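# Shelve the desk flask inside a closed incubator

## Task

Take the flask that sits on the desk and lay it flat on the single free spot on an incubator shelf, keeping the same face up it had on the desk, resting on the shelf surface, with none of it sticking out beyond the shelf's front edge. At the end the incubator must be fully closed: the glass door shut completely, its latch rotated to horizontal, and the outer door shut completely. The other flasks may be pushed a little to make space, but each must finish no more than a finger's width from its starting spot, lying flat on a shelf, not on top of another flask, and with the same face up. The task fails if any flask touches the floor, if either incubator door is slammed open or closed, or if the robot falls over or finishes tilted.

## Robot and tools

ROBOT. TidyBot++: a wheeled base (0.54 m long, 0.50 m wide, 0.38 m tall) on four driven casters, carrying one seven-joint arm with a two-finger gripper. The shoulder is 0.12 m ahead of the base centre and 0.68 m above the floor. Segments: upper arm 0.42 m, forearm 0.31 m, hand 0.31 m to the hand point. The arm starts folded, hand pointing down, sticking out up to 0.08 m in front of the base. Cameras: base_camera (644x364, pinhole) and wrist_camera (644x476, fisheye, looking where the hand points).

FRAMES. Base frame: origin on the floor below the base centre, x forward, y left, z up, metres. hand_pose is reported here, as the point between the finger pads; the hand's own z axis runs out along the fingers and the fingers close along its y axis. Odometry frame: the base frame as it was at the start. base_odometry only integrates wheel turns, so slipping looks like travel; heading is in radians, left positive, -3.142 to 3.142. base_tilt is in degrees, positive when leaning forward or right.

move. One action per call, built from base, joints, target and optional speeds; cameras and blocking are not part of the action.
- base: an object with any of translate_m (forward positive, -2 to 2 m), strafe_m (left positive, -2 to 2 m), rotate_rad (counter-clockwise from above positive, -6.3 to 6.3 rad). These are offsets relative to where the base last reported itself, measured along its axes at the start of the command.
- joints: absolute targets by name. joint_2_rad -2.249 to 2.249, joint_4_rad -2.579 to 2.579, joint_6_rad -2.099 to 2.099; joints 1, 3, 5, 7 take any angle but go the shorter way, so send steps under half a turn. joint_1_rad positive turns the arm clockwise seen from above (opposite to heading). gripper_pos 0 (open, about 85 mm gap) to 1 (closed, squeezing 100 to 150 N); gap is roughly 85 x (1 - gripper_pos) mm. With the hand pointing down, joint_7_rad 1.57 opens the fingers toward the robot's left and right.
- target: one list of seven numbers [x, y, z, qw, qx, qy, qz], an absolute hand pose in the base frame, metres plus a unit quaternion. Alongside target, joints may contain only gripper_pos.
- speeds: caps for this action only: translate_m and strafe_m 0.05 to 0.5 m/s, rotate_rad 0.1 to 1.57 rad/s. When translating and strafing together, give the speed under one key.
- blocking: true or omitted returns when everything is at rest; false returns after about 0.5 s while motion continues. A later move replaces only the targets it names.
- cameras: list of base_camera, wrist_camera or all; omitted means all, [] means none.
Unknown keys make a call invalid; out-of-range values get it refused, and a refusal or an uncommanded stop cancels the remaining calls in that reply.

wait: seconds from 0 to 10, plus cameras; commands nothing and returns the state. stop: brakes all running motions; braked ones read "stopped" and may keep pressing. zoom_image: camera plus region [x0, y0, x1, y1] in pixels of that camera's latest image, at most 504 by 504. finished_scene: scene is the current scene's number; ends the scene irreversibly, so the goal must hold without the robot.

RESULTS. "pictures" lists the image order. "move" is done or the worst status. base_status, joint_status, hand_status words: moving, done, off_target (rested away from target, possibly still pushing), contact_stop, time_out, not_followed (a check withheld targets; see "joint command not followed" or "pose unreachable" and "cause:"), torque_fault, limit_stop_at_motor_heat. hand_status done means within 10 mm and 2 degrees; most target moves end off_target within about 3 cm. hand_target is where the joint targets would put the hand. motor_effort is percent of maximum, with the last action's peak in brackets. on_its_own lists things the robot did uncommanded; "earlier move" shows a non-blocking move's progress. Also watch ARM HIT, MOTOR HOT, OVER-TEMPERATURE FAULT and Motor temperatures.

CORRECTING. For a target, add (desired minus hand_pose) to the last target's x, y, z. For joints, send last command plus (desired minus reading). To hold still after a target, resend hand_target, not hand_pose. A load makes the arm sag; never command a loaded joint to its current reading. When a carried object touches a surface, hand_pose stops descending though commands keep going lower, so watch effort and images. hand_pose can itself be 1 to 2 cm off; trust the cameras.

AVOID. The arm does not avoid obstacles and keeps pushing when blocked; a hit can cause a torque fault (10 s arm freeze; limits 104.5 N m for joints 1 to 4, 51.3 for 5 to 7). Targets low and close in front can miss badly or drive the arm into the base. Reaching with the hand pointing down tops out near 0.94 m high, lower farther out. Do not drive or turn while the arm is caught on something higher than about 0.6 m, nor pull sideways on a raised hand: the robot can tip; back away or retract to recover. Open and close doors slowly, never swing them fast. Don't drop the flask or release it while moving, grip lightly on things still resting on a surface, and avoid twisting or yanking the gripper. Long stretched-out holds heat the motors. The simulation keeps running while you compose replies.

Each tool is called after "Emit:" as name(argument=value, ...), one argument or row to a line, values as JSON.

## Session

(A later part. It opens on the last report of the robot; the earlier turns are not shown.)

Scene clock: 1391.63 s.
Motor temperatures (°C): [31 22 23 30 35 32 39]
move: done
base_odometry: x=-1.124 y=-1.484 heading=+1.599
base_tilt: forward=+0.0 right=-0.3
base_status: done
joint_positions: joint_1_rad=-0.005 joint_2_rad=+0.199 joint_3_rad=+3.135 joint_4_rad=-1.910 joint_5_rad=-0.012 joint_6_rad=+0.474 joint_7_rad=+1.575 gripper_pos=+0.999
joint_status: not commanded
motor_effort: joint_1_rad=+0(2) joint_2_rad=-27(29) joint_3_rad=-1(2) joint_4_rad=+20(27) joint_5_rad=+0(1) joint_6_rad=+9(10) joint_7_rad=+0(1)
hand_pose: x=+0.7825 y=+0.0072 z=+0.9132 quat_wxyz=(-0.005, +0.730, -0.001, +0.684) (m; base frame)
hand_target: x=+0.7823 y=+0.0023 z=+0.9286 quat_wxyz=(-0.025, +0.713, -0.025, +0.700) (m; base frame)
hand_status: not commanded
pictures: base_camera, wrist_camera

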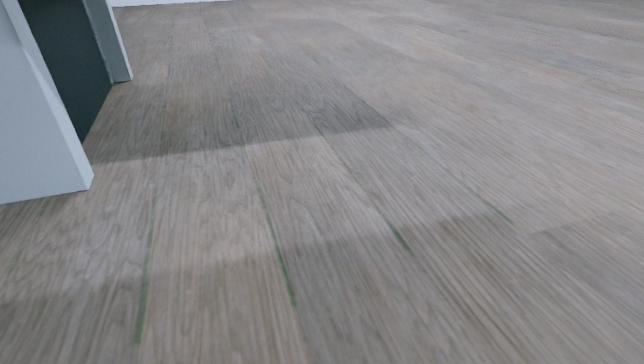

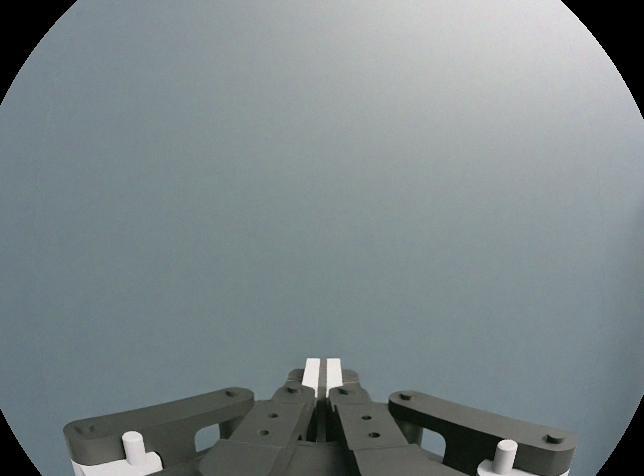

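Emit:
move(
  base={"translate_m":0.116,"strafe_m":-0.159,"rotate_rad":0.2},
  speeds={"translate_m":0.12,"rotate_rad":0.12},
)

Emit:
move(
  base={"translate_m":0.116,"strafe_m":-0.159,"rotate_rad":0.2},
  speeds={"translate_m":0.12,"rotate_rad":0.12},
)

Scene clock: 1398.33 s.
Motor temperatures (°C): [31 22 23 30 35 32 39]
move: done
base_odometry: x=-0.968 y=-1.363 heading=+1.800
base_tilt: forward=+0.1 right=-0.2
base_status: done
joint_positions: joint_1_rad=-0.004 joint_2_rad=+0.194 joint_3_rad=+3.135 joint_4_rad=-1.917 joint_5_rad=-0.012 joint_6_rad=+0.474 joint_7_rad=+1.575 gripper_pos=+0.999
joint_status: not commanded
motor_effort: joint_1_rad=+0(3) joint_2_rad=-27(28) joint_3_rad=-1(3) joint_4_rad=+20(26) joint_5_rad=+0(1) joint_6_rad=+9(10) joint_7_rad=+0(1)
hand_pose: x=+0.7802 y=+0.0060 z=+0.9127 quat_wxyz=(-0.004, +0.730, -0.001, +0.684) (m; base frame)
hand_target: x=+0.7823 y=+0.0023 z=+0.9286 quat_wxyz=(-0.025, +0.713, -0.025, +0.700) (m; base frame)
hand_status: not commanded
pictures: base_camera, wrist_camera

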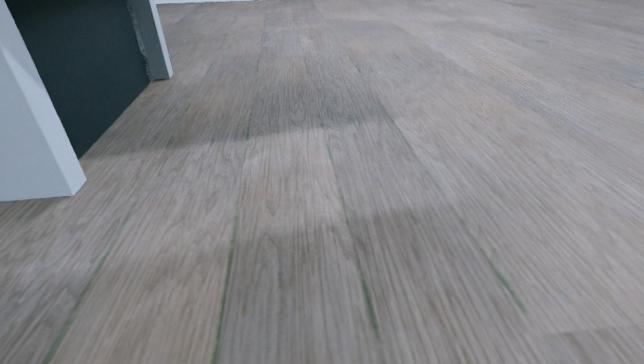

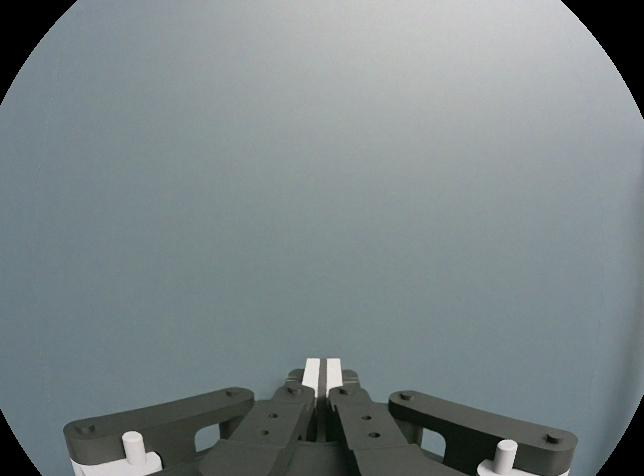

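Scene clock: 1400.53 s.
Motor temperatures (°C): [31 22 23 30 35 32 39]
move: done
base_odometry: x=-0.840 y=-1.214 heading=+2.000
base_tilt: forward=+0.0 right=-0.3
base_status: done
joint_positions: joint_1_rad=-0.003 joint_2_rad=+0.192 joint_3_rad=+3.135 joint_4_rad=-1.920 joint_5_rad=-0.012 joint_6_rad=+0.475 joint_7_rad=+1.575 gripper_pos=+0.999
joint_status: not commanded
motor_effort: joint_1_rad=+0(3) joint_2_rad=-27(29) joint_3_rad=-1(3) joint_4_rad=+20(25) joint_5_rad=+0(1) joint_6_rad=+9(10) joint_7_rad=+0(1)
hand_pose: x=+0.7793 y=+0.0051 z=+0.9125 quat_wxyz=(-0.004, +0.730, -0.002, +0.683) (m; base frame)
hand_target: x=+0.7823 y=+0.0023 z=+0.9286 quat_wxyz=(-0.025, +0.713, -0.025, +0.700) (m; base frame)
hand_status: not commanded
pictures: base_camera, wrist_camera

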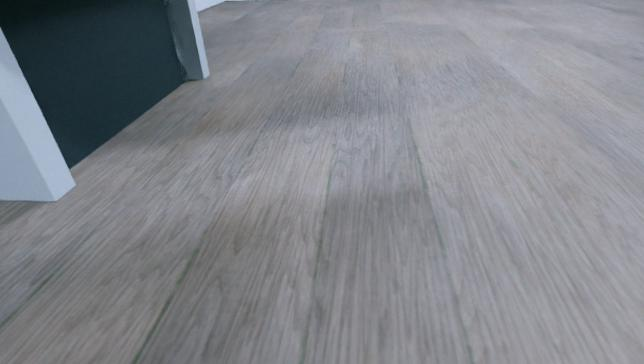

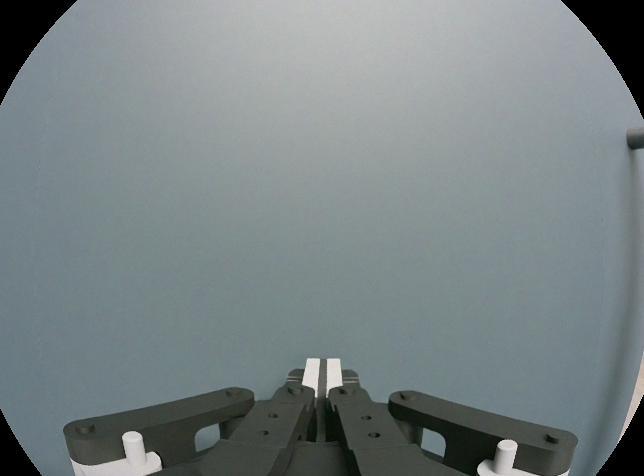

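Emit:
move(
  base={"translate_m":0.118,"strafe_m":-0.148,"rotate_rad":0.2},
  speeds={"translate_m":0.12,"rotate_rad":0.12},
  cameras=["wrist_camera"],
)

Emit:
move(
  base={"translate_m":0.118,"strafe_m":-0.148,"rotate_rad":0.2},
  speeds={"translate_m":0.12,"rotate_rad":0.12},
)

Scene clock: 1409.47 s.
Motor temperatures (°C): [31 22 23 30 35 32 39]
move: done
base_odometry: x=-0.754 y=-1.045 heading=+2.200
base_tilt: forward=+0.1 right=-0.3
base_status: done
joint_positions: joint_1_rad=-0.002 joint_2_rad=+0.193 joint_3_rad=+3.135 joint_4_rad=-1.920 joint_5_rad=-0.012 joint_6_rad=+0.476 joint_7_rad=+1.575 gripper_pos=+0.999
joint_status: not commanded
motor_effort: joint_1_rad=+0(2) joint_2_rad=-27(28) joint_3_rad=-1(3) joint_4_rad=+20(26) joint_5_rad=+0(1) joint_6_rad=+9(10) joint_7_rad=+0(1)
hand_pose: x=+0.7794 y=+0.0047 z=+0.9118 quat_wxyz=(-0.004, +0.730, -0.002, +0.683) (m; base frame)
hand_target: x=+0.7823 y=+0.0023 z=+0.9286 quat_wxyz=(-0.025, +0.713, -0.025, +0.700) (m; base frame)
hand_status: not commanded
pictures: wrist_camera

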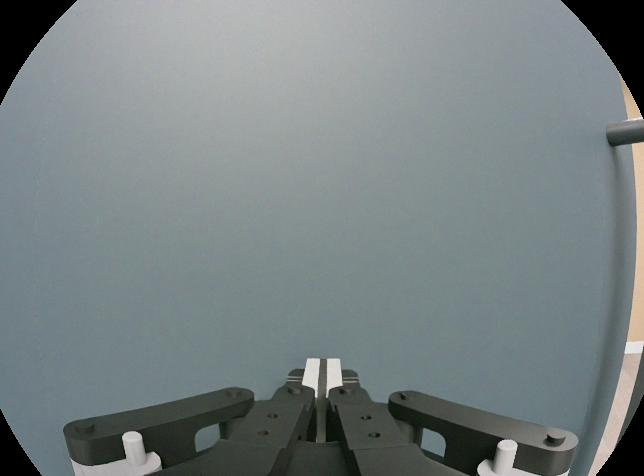

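Scene clock: 1411.63 s.
Motor temperatures (°C): [31 22 23 30 35 32 39]
move: done
base_odometry: x=-0.704 y=-0.863 heading=+2.400
base_tilt: forward=+0.1 right=-0.3
base_status: done
joint_positions: joint_1_rad=-0.001 joint_2_rad=+0.193 joint_3_rad=+3.135 joint_4_rad=-1.919 joint_5_rad=-0.012 joint_6_rad=+0.476 joint_7_rad=+1.575 gripper_pos=+0.999
joint_status: not commanded
motor_effort: joint_1_rad=-1(3) joint_2_rad=-27(28) joint_3_rad=-1(4) joint_4_rad=+20(26) joint_5_rad=+0(1) joint_6_rad=+9(10) joint_7_rad=+0(1)
hand_pose: x=+0.7797 y=+0.0042 z=+0.9124 quat_wxyz=(-0.003, +0.730, -0.002, +0.684) (m; base frame)
hand_target: x=+0.7823 y=+0.0023 z=+0.9286 quat_wxyz=(-0.025, +0.713, -0.025, +0.700) (m; base frame)
hand_status: not commanded
pictures: base_camera, wrist_camera

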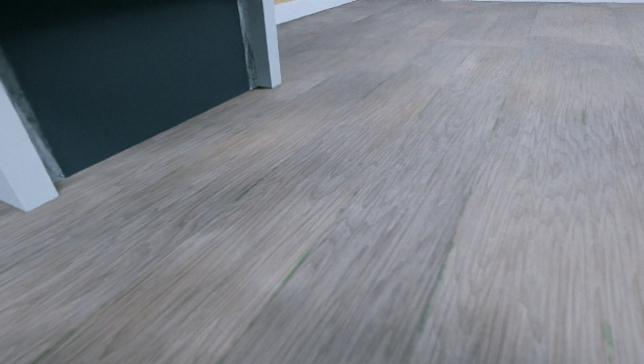

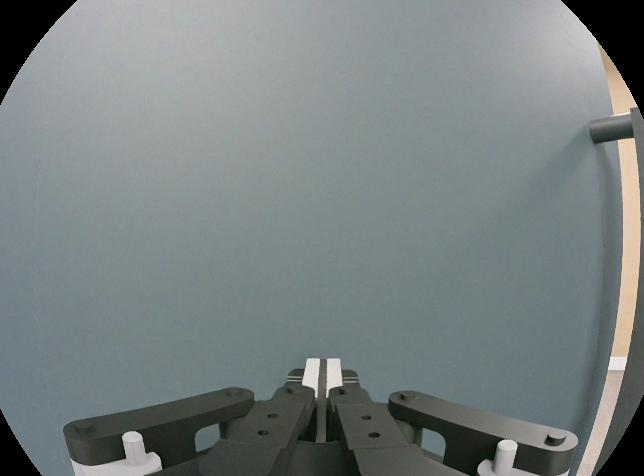

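Emit:
move(
  base={"translate_m": 0.118, "strafe_m": -0.143, "rotate_rad": 0.2},
  speeds={"translate_m": 0.12, "rotate_rad": 0.12},
)

Emit:
move(
  base={"translate_m": 0.118, "strafe_m": -0.143, "rotate_rad": 0.2},
  speeds={"translate_m": 0.12, "rotate_rad": 0.12},
)

Scene clock: 1435.80 s.
Motor temperatures (°C): [31 22 23 30 35 32 39]
move: done
base_odometry: x=-0.694 y=-0.677 heading=+2.600
base_tilt: forward=+0.0 right=-0.3
base_status: done
joint_positions: joint_1_rad=-0.001 joint_2_rad=+0.195 joint_3_rad=+3.135 joint_4_rad=-1.918 joint_5_rad=-0.012 joint_6_rad=+0.476 joint_7_rad=+1.575 gripper_pos=+0.999
joint_status: not commanded
motor_effort: joint_1_rad=+1(3) joint_2_rad=-27(28) joint_3_rad=-1(3) joint_4_rad=+20(27) joint_5_rad=+0(1) joint_6_rad=+9(10) joint_7_rad=+0(1)
hand_pose: x=+0.7803 y=+0.0040 z=+0.9121 quat_wxyz=(-0.003, +0.730, -0.002, +0.684) (m; base frame)
hand_target: x=+0.7823 y=+0.0023 z=+0.9286 quat_wxyz=(-0.025, +0.713, -0.025, +0.700) (m; base frame)
hand_status: not commanded
pictures: base_camera, wrist_camera

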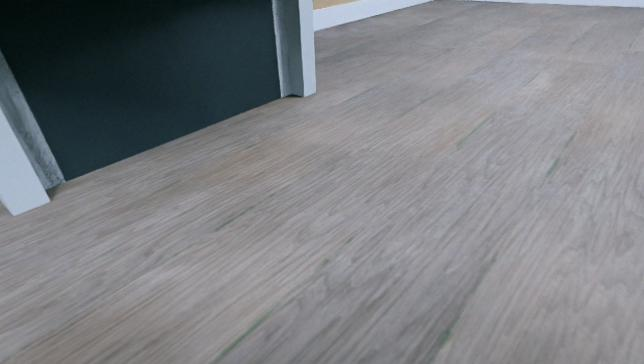

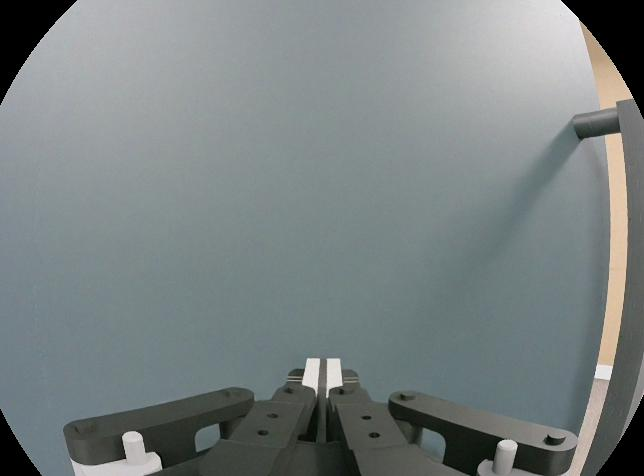

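Scene clock: 1437.97 s.
Motor temperatures (°C): [31 22 23 30 35 32 39]
move: done
base_odometry: x=-0.722 y=-0.494 heading=+2.800
base_tilt: forward=+0.1 right=-0.3
base_status: done
joint_positions: joint_1_rad=-0.001 joint_2_rad=+0.195 joint_3_rad=+3.135 joint_4_rad=-1.918 joint_5_rad=-0.012 joint_6_rad=+0.477 joint_7_rad=+1.575 gripper_pos=+0.999
joint_status: not commanded
motor_effort: joint_1_rad=+0(3) joint_2_rad=-27(28) joint_3_rad=-2(3) joint_4_rad=+20(25) joint_5_rad=+0(1) joint_6_rad=+9(9) joint_7_rad=+0(1)
hand_pose: x=+0.7805 y=+0.0039 z=+0.9119 quat_wxyz=(-0.003, +0.730, -0.003, +0.684) (m; base frame)
hand_target: x=+0.7823 y=+0.0023 z=+0.9286 quat_wxyz=(-0.025, +0.713, -0.025, +0.700) (m; base frame)
hand_status: not commanded
pictures: base_camera, wrist_camera

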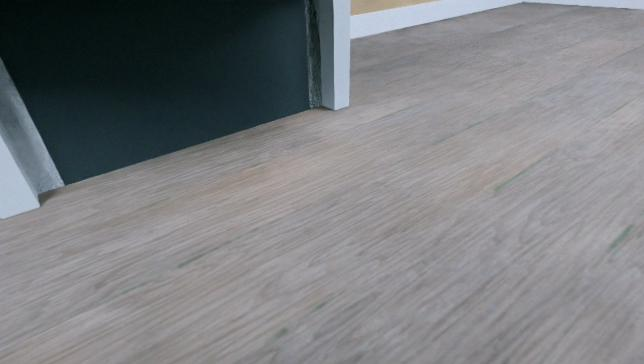

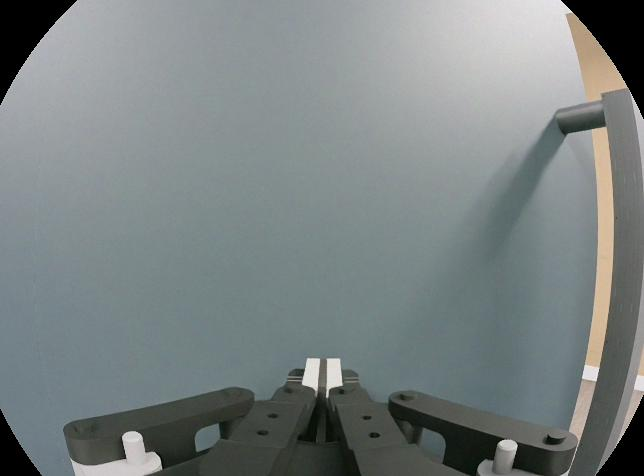

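Emit:
move(
  base={"translate_m": 0.118, "strafe_m": -0.132, "rotate_rad": 0.2},
  speeds={"translate_m": 0.12, "rotate_rad": 0.12},
)

Emit:
move(
  base={"translate_m": 0.118, "strafe_m": -0.135, "rotate_rad": 0.2},
  speeds={"translate_m": 0.12, "rotate_rad": 0.12},
)

Scene clock: 1455.10 s.
Motor temperatures (°C): [31 22 23 30 35 32 39]
move: done
base_odometry: x=-0.789 y=-0.330 heading=+3.000
base_tilt: forward=+0.1 right=-0.3
base_status: done
joint_positions: joint_1_rad=-0.002 joint_2_rad=+0.196 joint_3_rad=+3.136 joint_4_rad=-1.918 joint_5_rad=-0.012 joint_6_rad=+0.477 joint_7_rad=+1.574 gripper_pos=+0.999
joint_status: not commanded
motor_effort: joint_1_rad=+0(3) joint_2_rad=-27(28) joint_3_rad=+0(3) joint_4_rad=+20(26) joint_5_rad=+0(1) joint_6_rad=+9(10) joint_7_rad=+1(1)
hand_pose: x=+0.7806 y=+0.0043 z=+0.9119 quat_wxyz=(-0.003, +0.730, -0.002, +0.684) (m; base frame)
hand_target: x=+0.7823 y=+0.0023 z=+0.9286 quat_wxyz=(-0.025, +0.713, -0.025, +0.700) (m; base frame)
hand_status: not commanded
pictures: base_camera, wrist_camera

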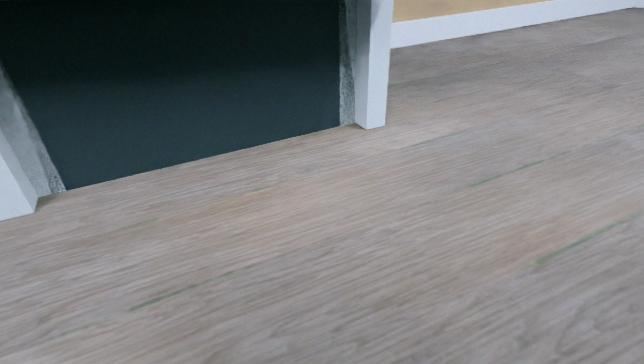

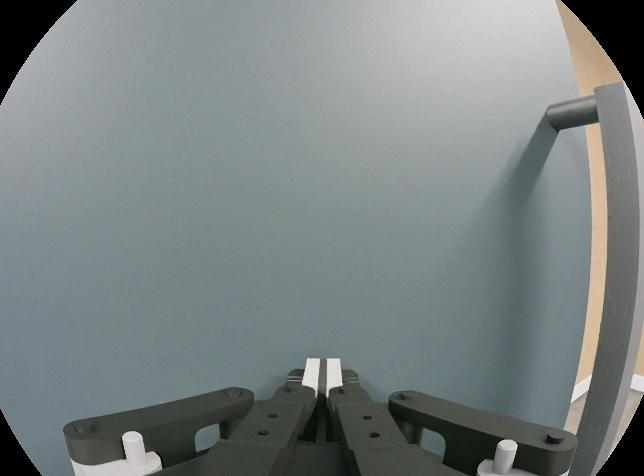

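Scene clock: 1457.17 s.
Motor temperatures (°C): [31 22 23 30 35 32 39]
move: done
base_odometry: x=-0.886 y=-0.180 heading=-3.085
base_tilt: forward=-0.1 right=-0.3
base_status: done
joint_positions: joint_1_rad=+0.003 joint_2_rad=+0.059 joint_3_rad=+3.134 joint_4_rad=-2.068 joint_5_rad=-0.012 joint_6_rad=+0.477 joint_7_rad=+1.574 gripper_pos=+0.999
joint_status: not commanded
motor_effort: joint_1_rad=+1(4) joint_2_rad=+3(28) joint_3_rad=+1(4) joint_4_rad=+47(50) joint_5_rad=+0(1) joint_6_rad=+18(18) joint_7_rad=+0(1)
hand_pose: x=+0.7212 y=+0.0025 z=+0.9112 quat_wxyz=(-0.002, +0.735, -0.003, +0.679) (m; base frame)
hand_target: x=+0.7823 y=+0.0023 z=+0.9286 quat_wxyz=(-0.025, +0.713, -0.025, +0.700) (m; base frame)
hand_status: not commanded
pictures: base_camera, wrist_camera

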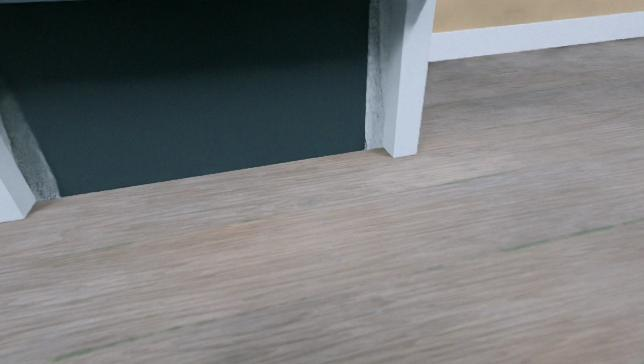

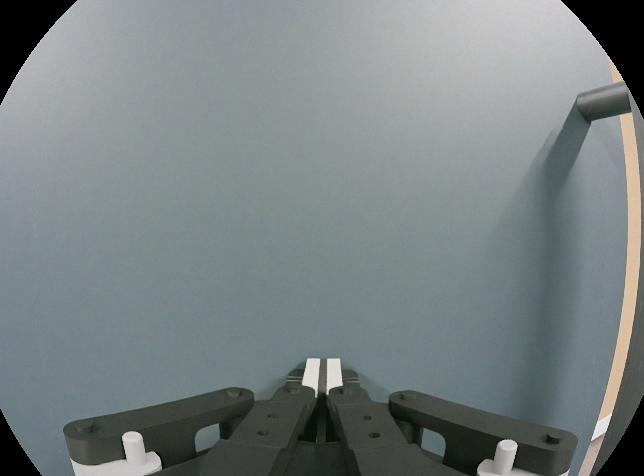

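Emit:
move(
  base={"translate_m": -0.35},
  speeds={"translate_m": 0.1},
)

Emit:
move(
  joints={"joint_2_rad": -0.4, "joint_4_rad": -1.9, "joint_6_rad": -0.1},
)

Scene clock: 1466.23 s.
Motor temperatures (°C): [31 22 23 30 34 32 39]
move: done
base_odometry: x=-0.537 y=-0.160 heading=-3.085
base_tilt: forward=+0.0 right=-0.3
base_status: done
joint_positions: joint_1_rad=+0.004 joint_2_rad=+0.197 joint_3_rad=+3.134 joint_4_rad=-1.920 joint_5_rad=-0.012 joint_6_rad=+0.485 joint_7_rad=+1.574 gripper_pos=+0.999
joint_status: not commanded
motor_effort: joint_1_rad=+0(3) joint_2_rad=-27(28) joint_3_rad=-1(3) joint_4_rad=+19(45) joint_5_rad=+0(2) joint_6_rad=+9(16) joint_7_rad=+1(1)
hand_pose: x=+0.7807 y=+0.0012 z=+0.9122 quat_wxyz=(-0.002, +0.728, -0.004, +0.685) (m; base frame)
hand_target: x=+0.7823 y=+0.0023 z=+0.9286 quat_wxyz=(-0.025, +0.713, -0.025, +0.700) (m; base frame)
hand_status: not commanded
pictures: base_camera, wrist_camera

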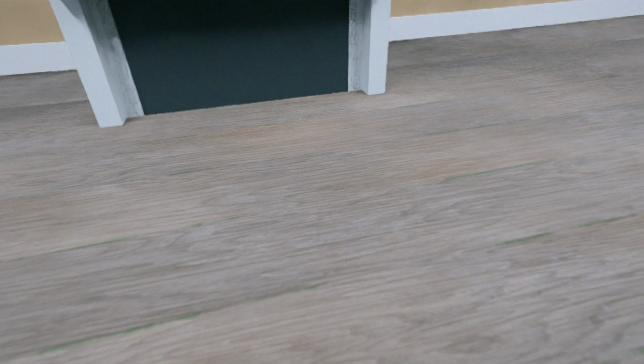

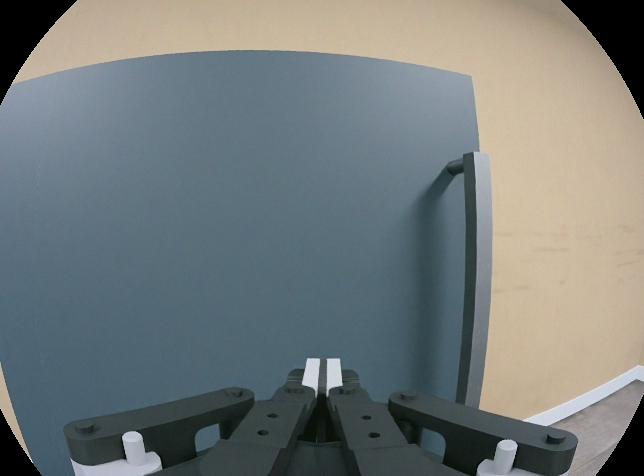

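Scene clock: 1468.37 s.
Motor temperatures (°C): [31 22 23 30 34 32 39]
move: done
base_odometry: x=-0.537 y=-0.160 heading=-3.085
base_tilt: forward=+0.1 right=-0.3
base_status: not commanded
joint_positions: joint_1_rad=+0.004 joint_2_rad=-0.390 joint_3_rad=+3.134 joint_4_rad=-1.916 joint_5_rad=-0.012 joint_6_rad=-0.044 joint_7_rad=+1.574 gripper_pos=+0.999
joint_status: all done
motor_effort: joint_1_rad=+0(1) joint_2_rad=-7(29) joint_3_rad=+0(2) joint_4_rad=+22(23) joint_5_rad=+0(1) joint_6_rad=+9(10) joint_7_rad=+0(1)
hand_pose: x=+0.5844 y=+0.0039 z=+1.0855 quat_wxyz=(-0.003, +0.707, -0.001, +0.708) (m; base frame)
hand_target: x=+0.5799 y=+0.0023 z=+1.0825 quat_wxyz=(-0.025, +0.717, -0.025, +0.696) (m; base frame)
hand_status: not commanded
pictures: base_camera, wrist_camera

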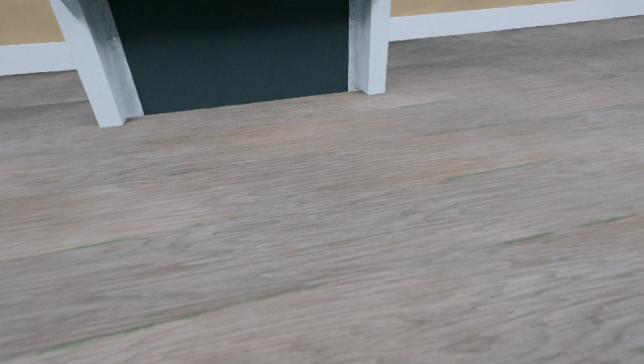

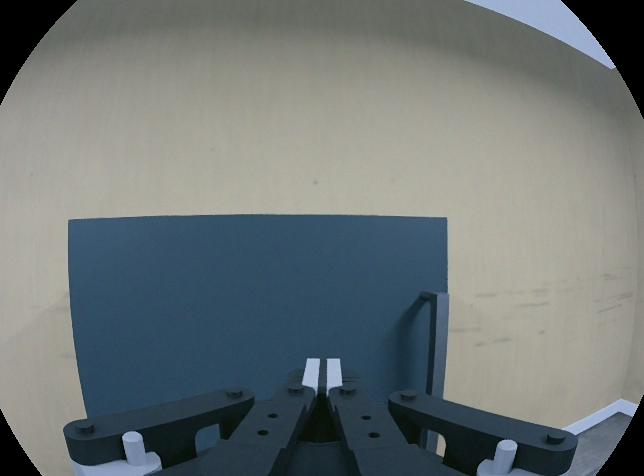

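Emit:
move(
  base={"translate_m": -0.2, "strafe_m": -0.55, "rotate_rad": 0.5},
  speeds={"translate_m": 0.3},
)

Emit:
move(
  joints={"joint_2_rad": -0.4, "joint_4_rad": -1.73, "joint_6_rad": -0.8},
)

Scene clock: 1478.40 s.
Motor temperatures (°C): [31 22 23 30 34 32 39]
move: done
base_odometry: x=-0.368 y=+0.401 heading=-2.584
base_tilt: forward=+0.0 right=-0.3
base_status: done
joint_positions: joint_1_rad=+0.002 joint_2_rad=-0.394 joint_3_rad=+3.134 joint_4_rad=-1.915 joint_5_rad=-0.012 joint_6_rad=-0.048 joint_7_rad=+1.574 gripper_pos=+0.999
joint_status: not commanded
motor_effort: joint_1_rad=+0(2) joint_2_rad=-8(11) joint_3_rad=-1(2) joint_4_rad=+22(23) joint_5_rad=+0(1) joint_6_rad=+9(9) joint_7_rad=+0(1)
hand_pose: x=+0.5828 y=+0.0048 z=+1.0862 quat_wxyz=(-0.004, +0.707, +0.000, +0.708) (m; base frame)
hand_target: x=+0.5799 y=+0.0023 z=+1.0825 quat_wxyz=(-0.025, +0.717, -0.025, +0.696) (m; base frame)
hand_status: not commanded
pictures: base_camera, wrist_camera

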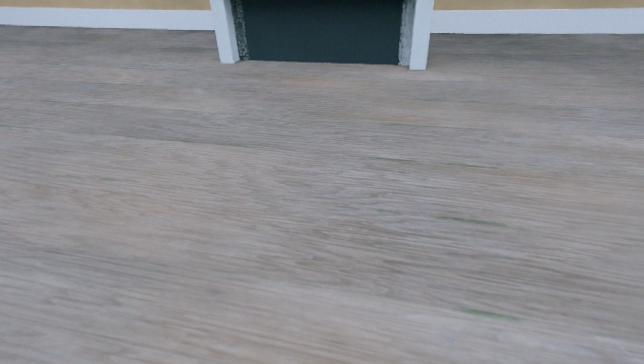

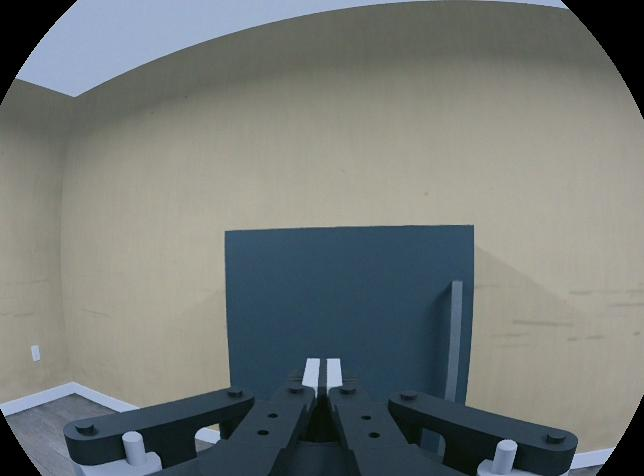

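Scene clock: 1479.93 s.
Motor temperatures (°C): [31 22 23 30 34 32 39]
move: done
base_odometry: x=-0.368 y=+0.401 heading=-2.584
base_tilt: forward=+0.0 right=-0.2
base_status: not commanded
joint_positions: joint_1_rad=+0.002 joint_2_rad=-0.394 joint_3_rad=+3.134 joint_4_rad=-1.750 joint_5_rad=-0.012 joint_6_rad=-0.743 joint_7_rad=+1.574 gripper_pos=+0.999
joint_status: all done
motor_effort: joint_1_rad=-1(2) joint_2_rad=-7(8) joint_3_rad=+0(1) joint_4_rad=+21(23) joint_5_rad=+0(0) joint_6_rad=+8(9) joint_7_rad=+0(1)
hand_pose: x=+0.5335 y=+0.0067 z=+0.9804 quat_wxyz=(-0.005, +0.867, +0.002, +0.498) (m; base frame)
hand_target: x=+0.5243 y=+0.0021 z=+0.9792 quat_wxyz=(-0.017, +0.874, -0.030, +0.484) (m; base frame)
hand_status: not commanded
pictures: base_camera, wrist_camera

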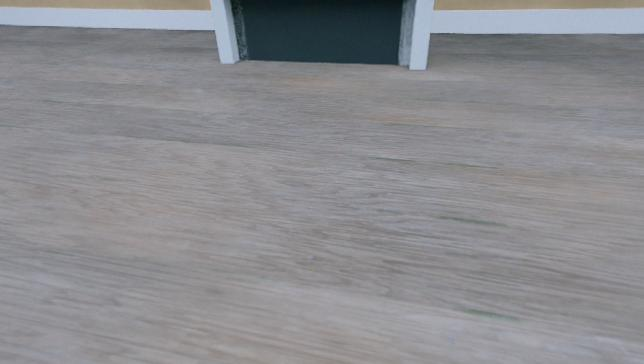

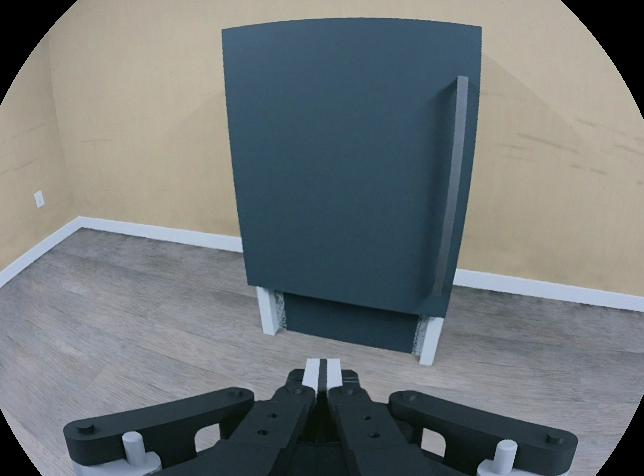

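Emit:
move(
  base={"translate_m": 0.841, "strafe_m": -1.085, "rotate_rad": 0.796},
  speeds={"translate_m": 0.3},
)

Emit:
zoom_image(
  camera="wrist_camera",
  region=[150, 0, 500, 360],
)

Scene clock: 1500.80 s.
Motor temperatures (°C): [31 22 23 30 34 32 39]
move: done
base_odometry: x=-1.656 y=+0.877 heading=-1.788
base_tilt: forward=+0.0 right=-0.3
base_status: done
joint_positions: joint_1_rad=+0.002 joint_2_rad=-0.394 joint_3_rad=+3.134 joint_4_rad=-1.749 joint_5_rad=-0.012 joint_6_rad=-0.747 joint_7_rad=+1.574 gripper_pos=+0.999
joint_status: not commanded
motor_effort: joint_1_rad=-1(2) joint_2_rad=-6(8) joint_3_rad=+0(2) joint_4_rad=+21(22) joint_5_rad=+0(1) joint_6_rad=+8(8) joint_7_rad=+1(1)
hand_pose: x=+0.5328 y=+0.0070 z=+0.9799 quat_wxyz=(-0.005, +0.868, +0.003, +0.497) (m; base frame)
hand_target: x=+0.5243 y=+0.0021 z=+0.9792 quat_wxyz=(-0.017, +0.874, -0.030, +0.484) (m; base frame)
hand_status: not commanded
pictures: base_camera, wrist_camera

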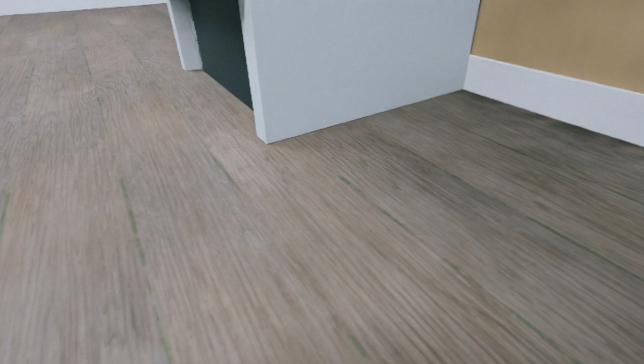

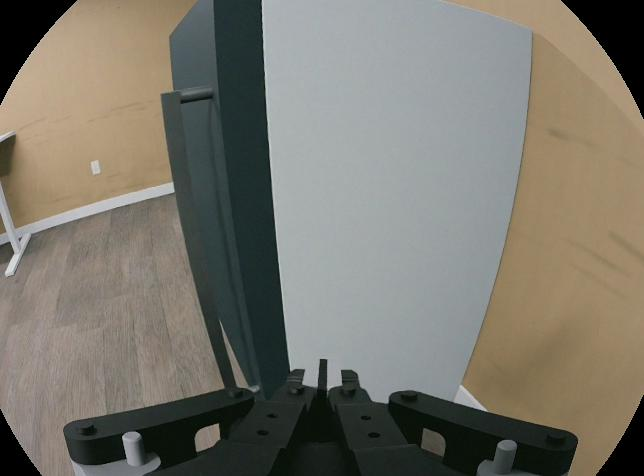

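Scaled by 1.400.

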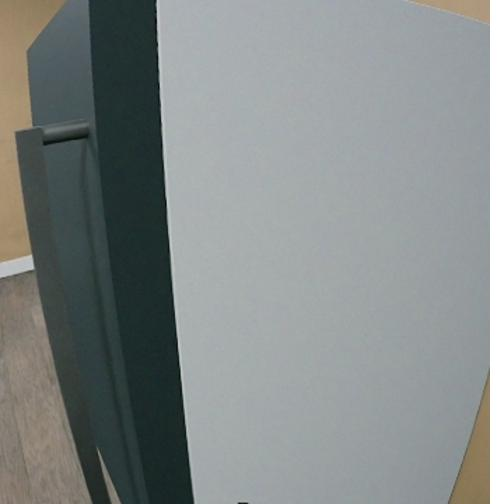

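Emit:
move(
  base={"translate_m": 0.095, "strafe_m": -0.53, "rotate_rad": 0.45},
  speeds={"translate_m": 0.3},
)

Emit:
zoom_image(
  camera="wrist_camera",
  region=[150, 0, 500, 360],
)

Scene clock: 1521.70 s.
Motor temperatures (°C): [31 22 23 30 34 32 39]
move: done
base_odometry: x=-2.194 y=+0.898 heading=-1.337
base_tilt: forward=+0.0 right=-0.3
base_status: done
joint_positions: joint_1_rad=+0.001 joint_2_rad=-0.394 joint_3_rad=+3.134 joint_4_rad=-1.749 joint_5_rad=-0.012 joint_6_rad=-0.748 joint_7_rad=+1.574 gripper_pos=+0.999
joint_status: not commanded
motor_effort: joint_1_rad=+0(1) joint_2_rad=-7(8) joint_3_rad=+0(2) joint_4_rad=+21(22) joint_5_rad=+0(1) joint_6_rad=+8(8) joint_7_rad=+0(1)
hand_pose: x=+0.5327 y=+0.0071 z=+0.9799 quat_wxyz=(-0.005, +0.868, +0.003, +0.497) (m; base frame)
hand_target: x=+0.5243 y=+0.0021 z=+0.9792 quat_wxyz=(-0.017, +0.874, -0.030, +0.484) (m; base frame)
hand_status: not commanded
pictures: base_camera, wrist_camera

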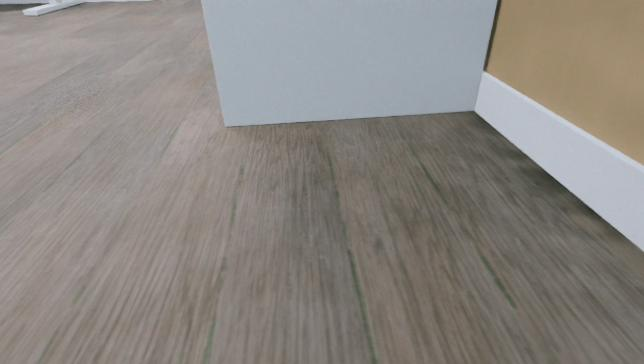

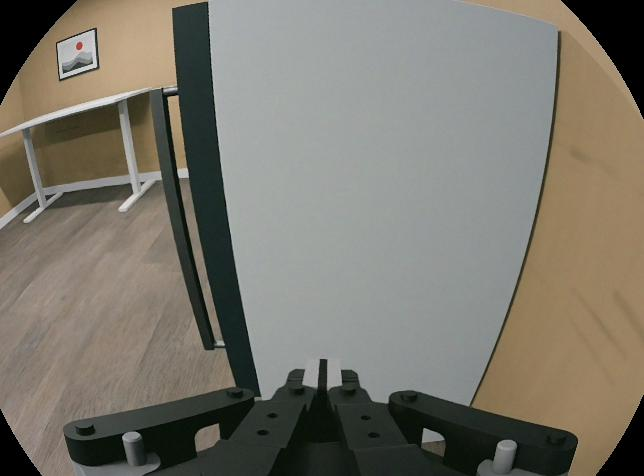

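Scaled by 1.400.

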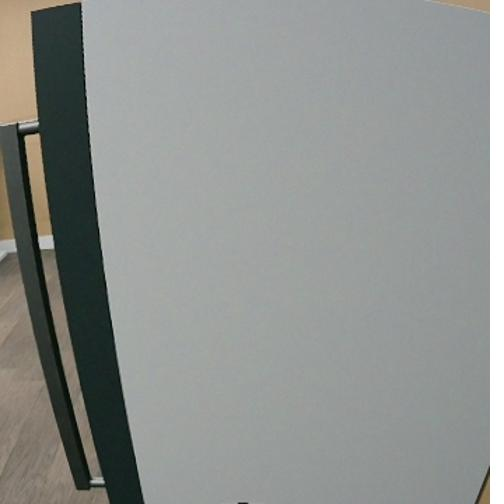

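Emit:
zoom_image(
  camera="wrist_camera",
  region=[170, 0, 260, 90],
)

Emit:
zoom_image(
  camera="wrist_camera",
  region=[190, 200, 280, 290],
)

Scaled by 5.600.

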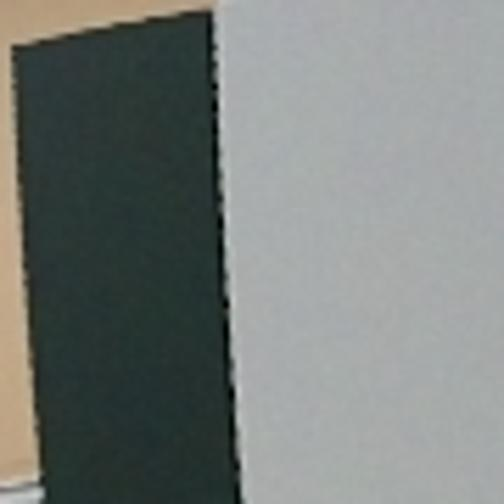

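Scaled by 5.600.

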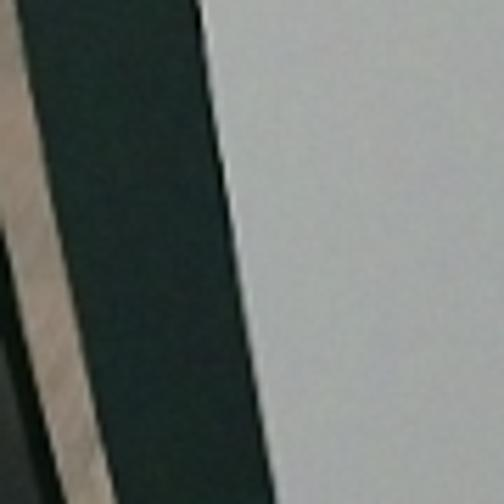

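Emit:
finished_scene(
  scene=2,
)

The scene is finished: the task was done.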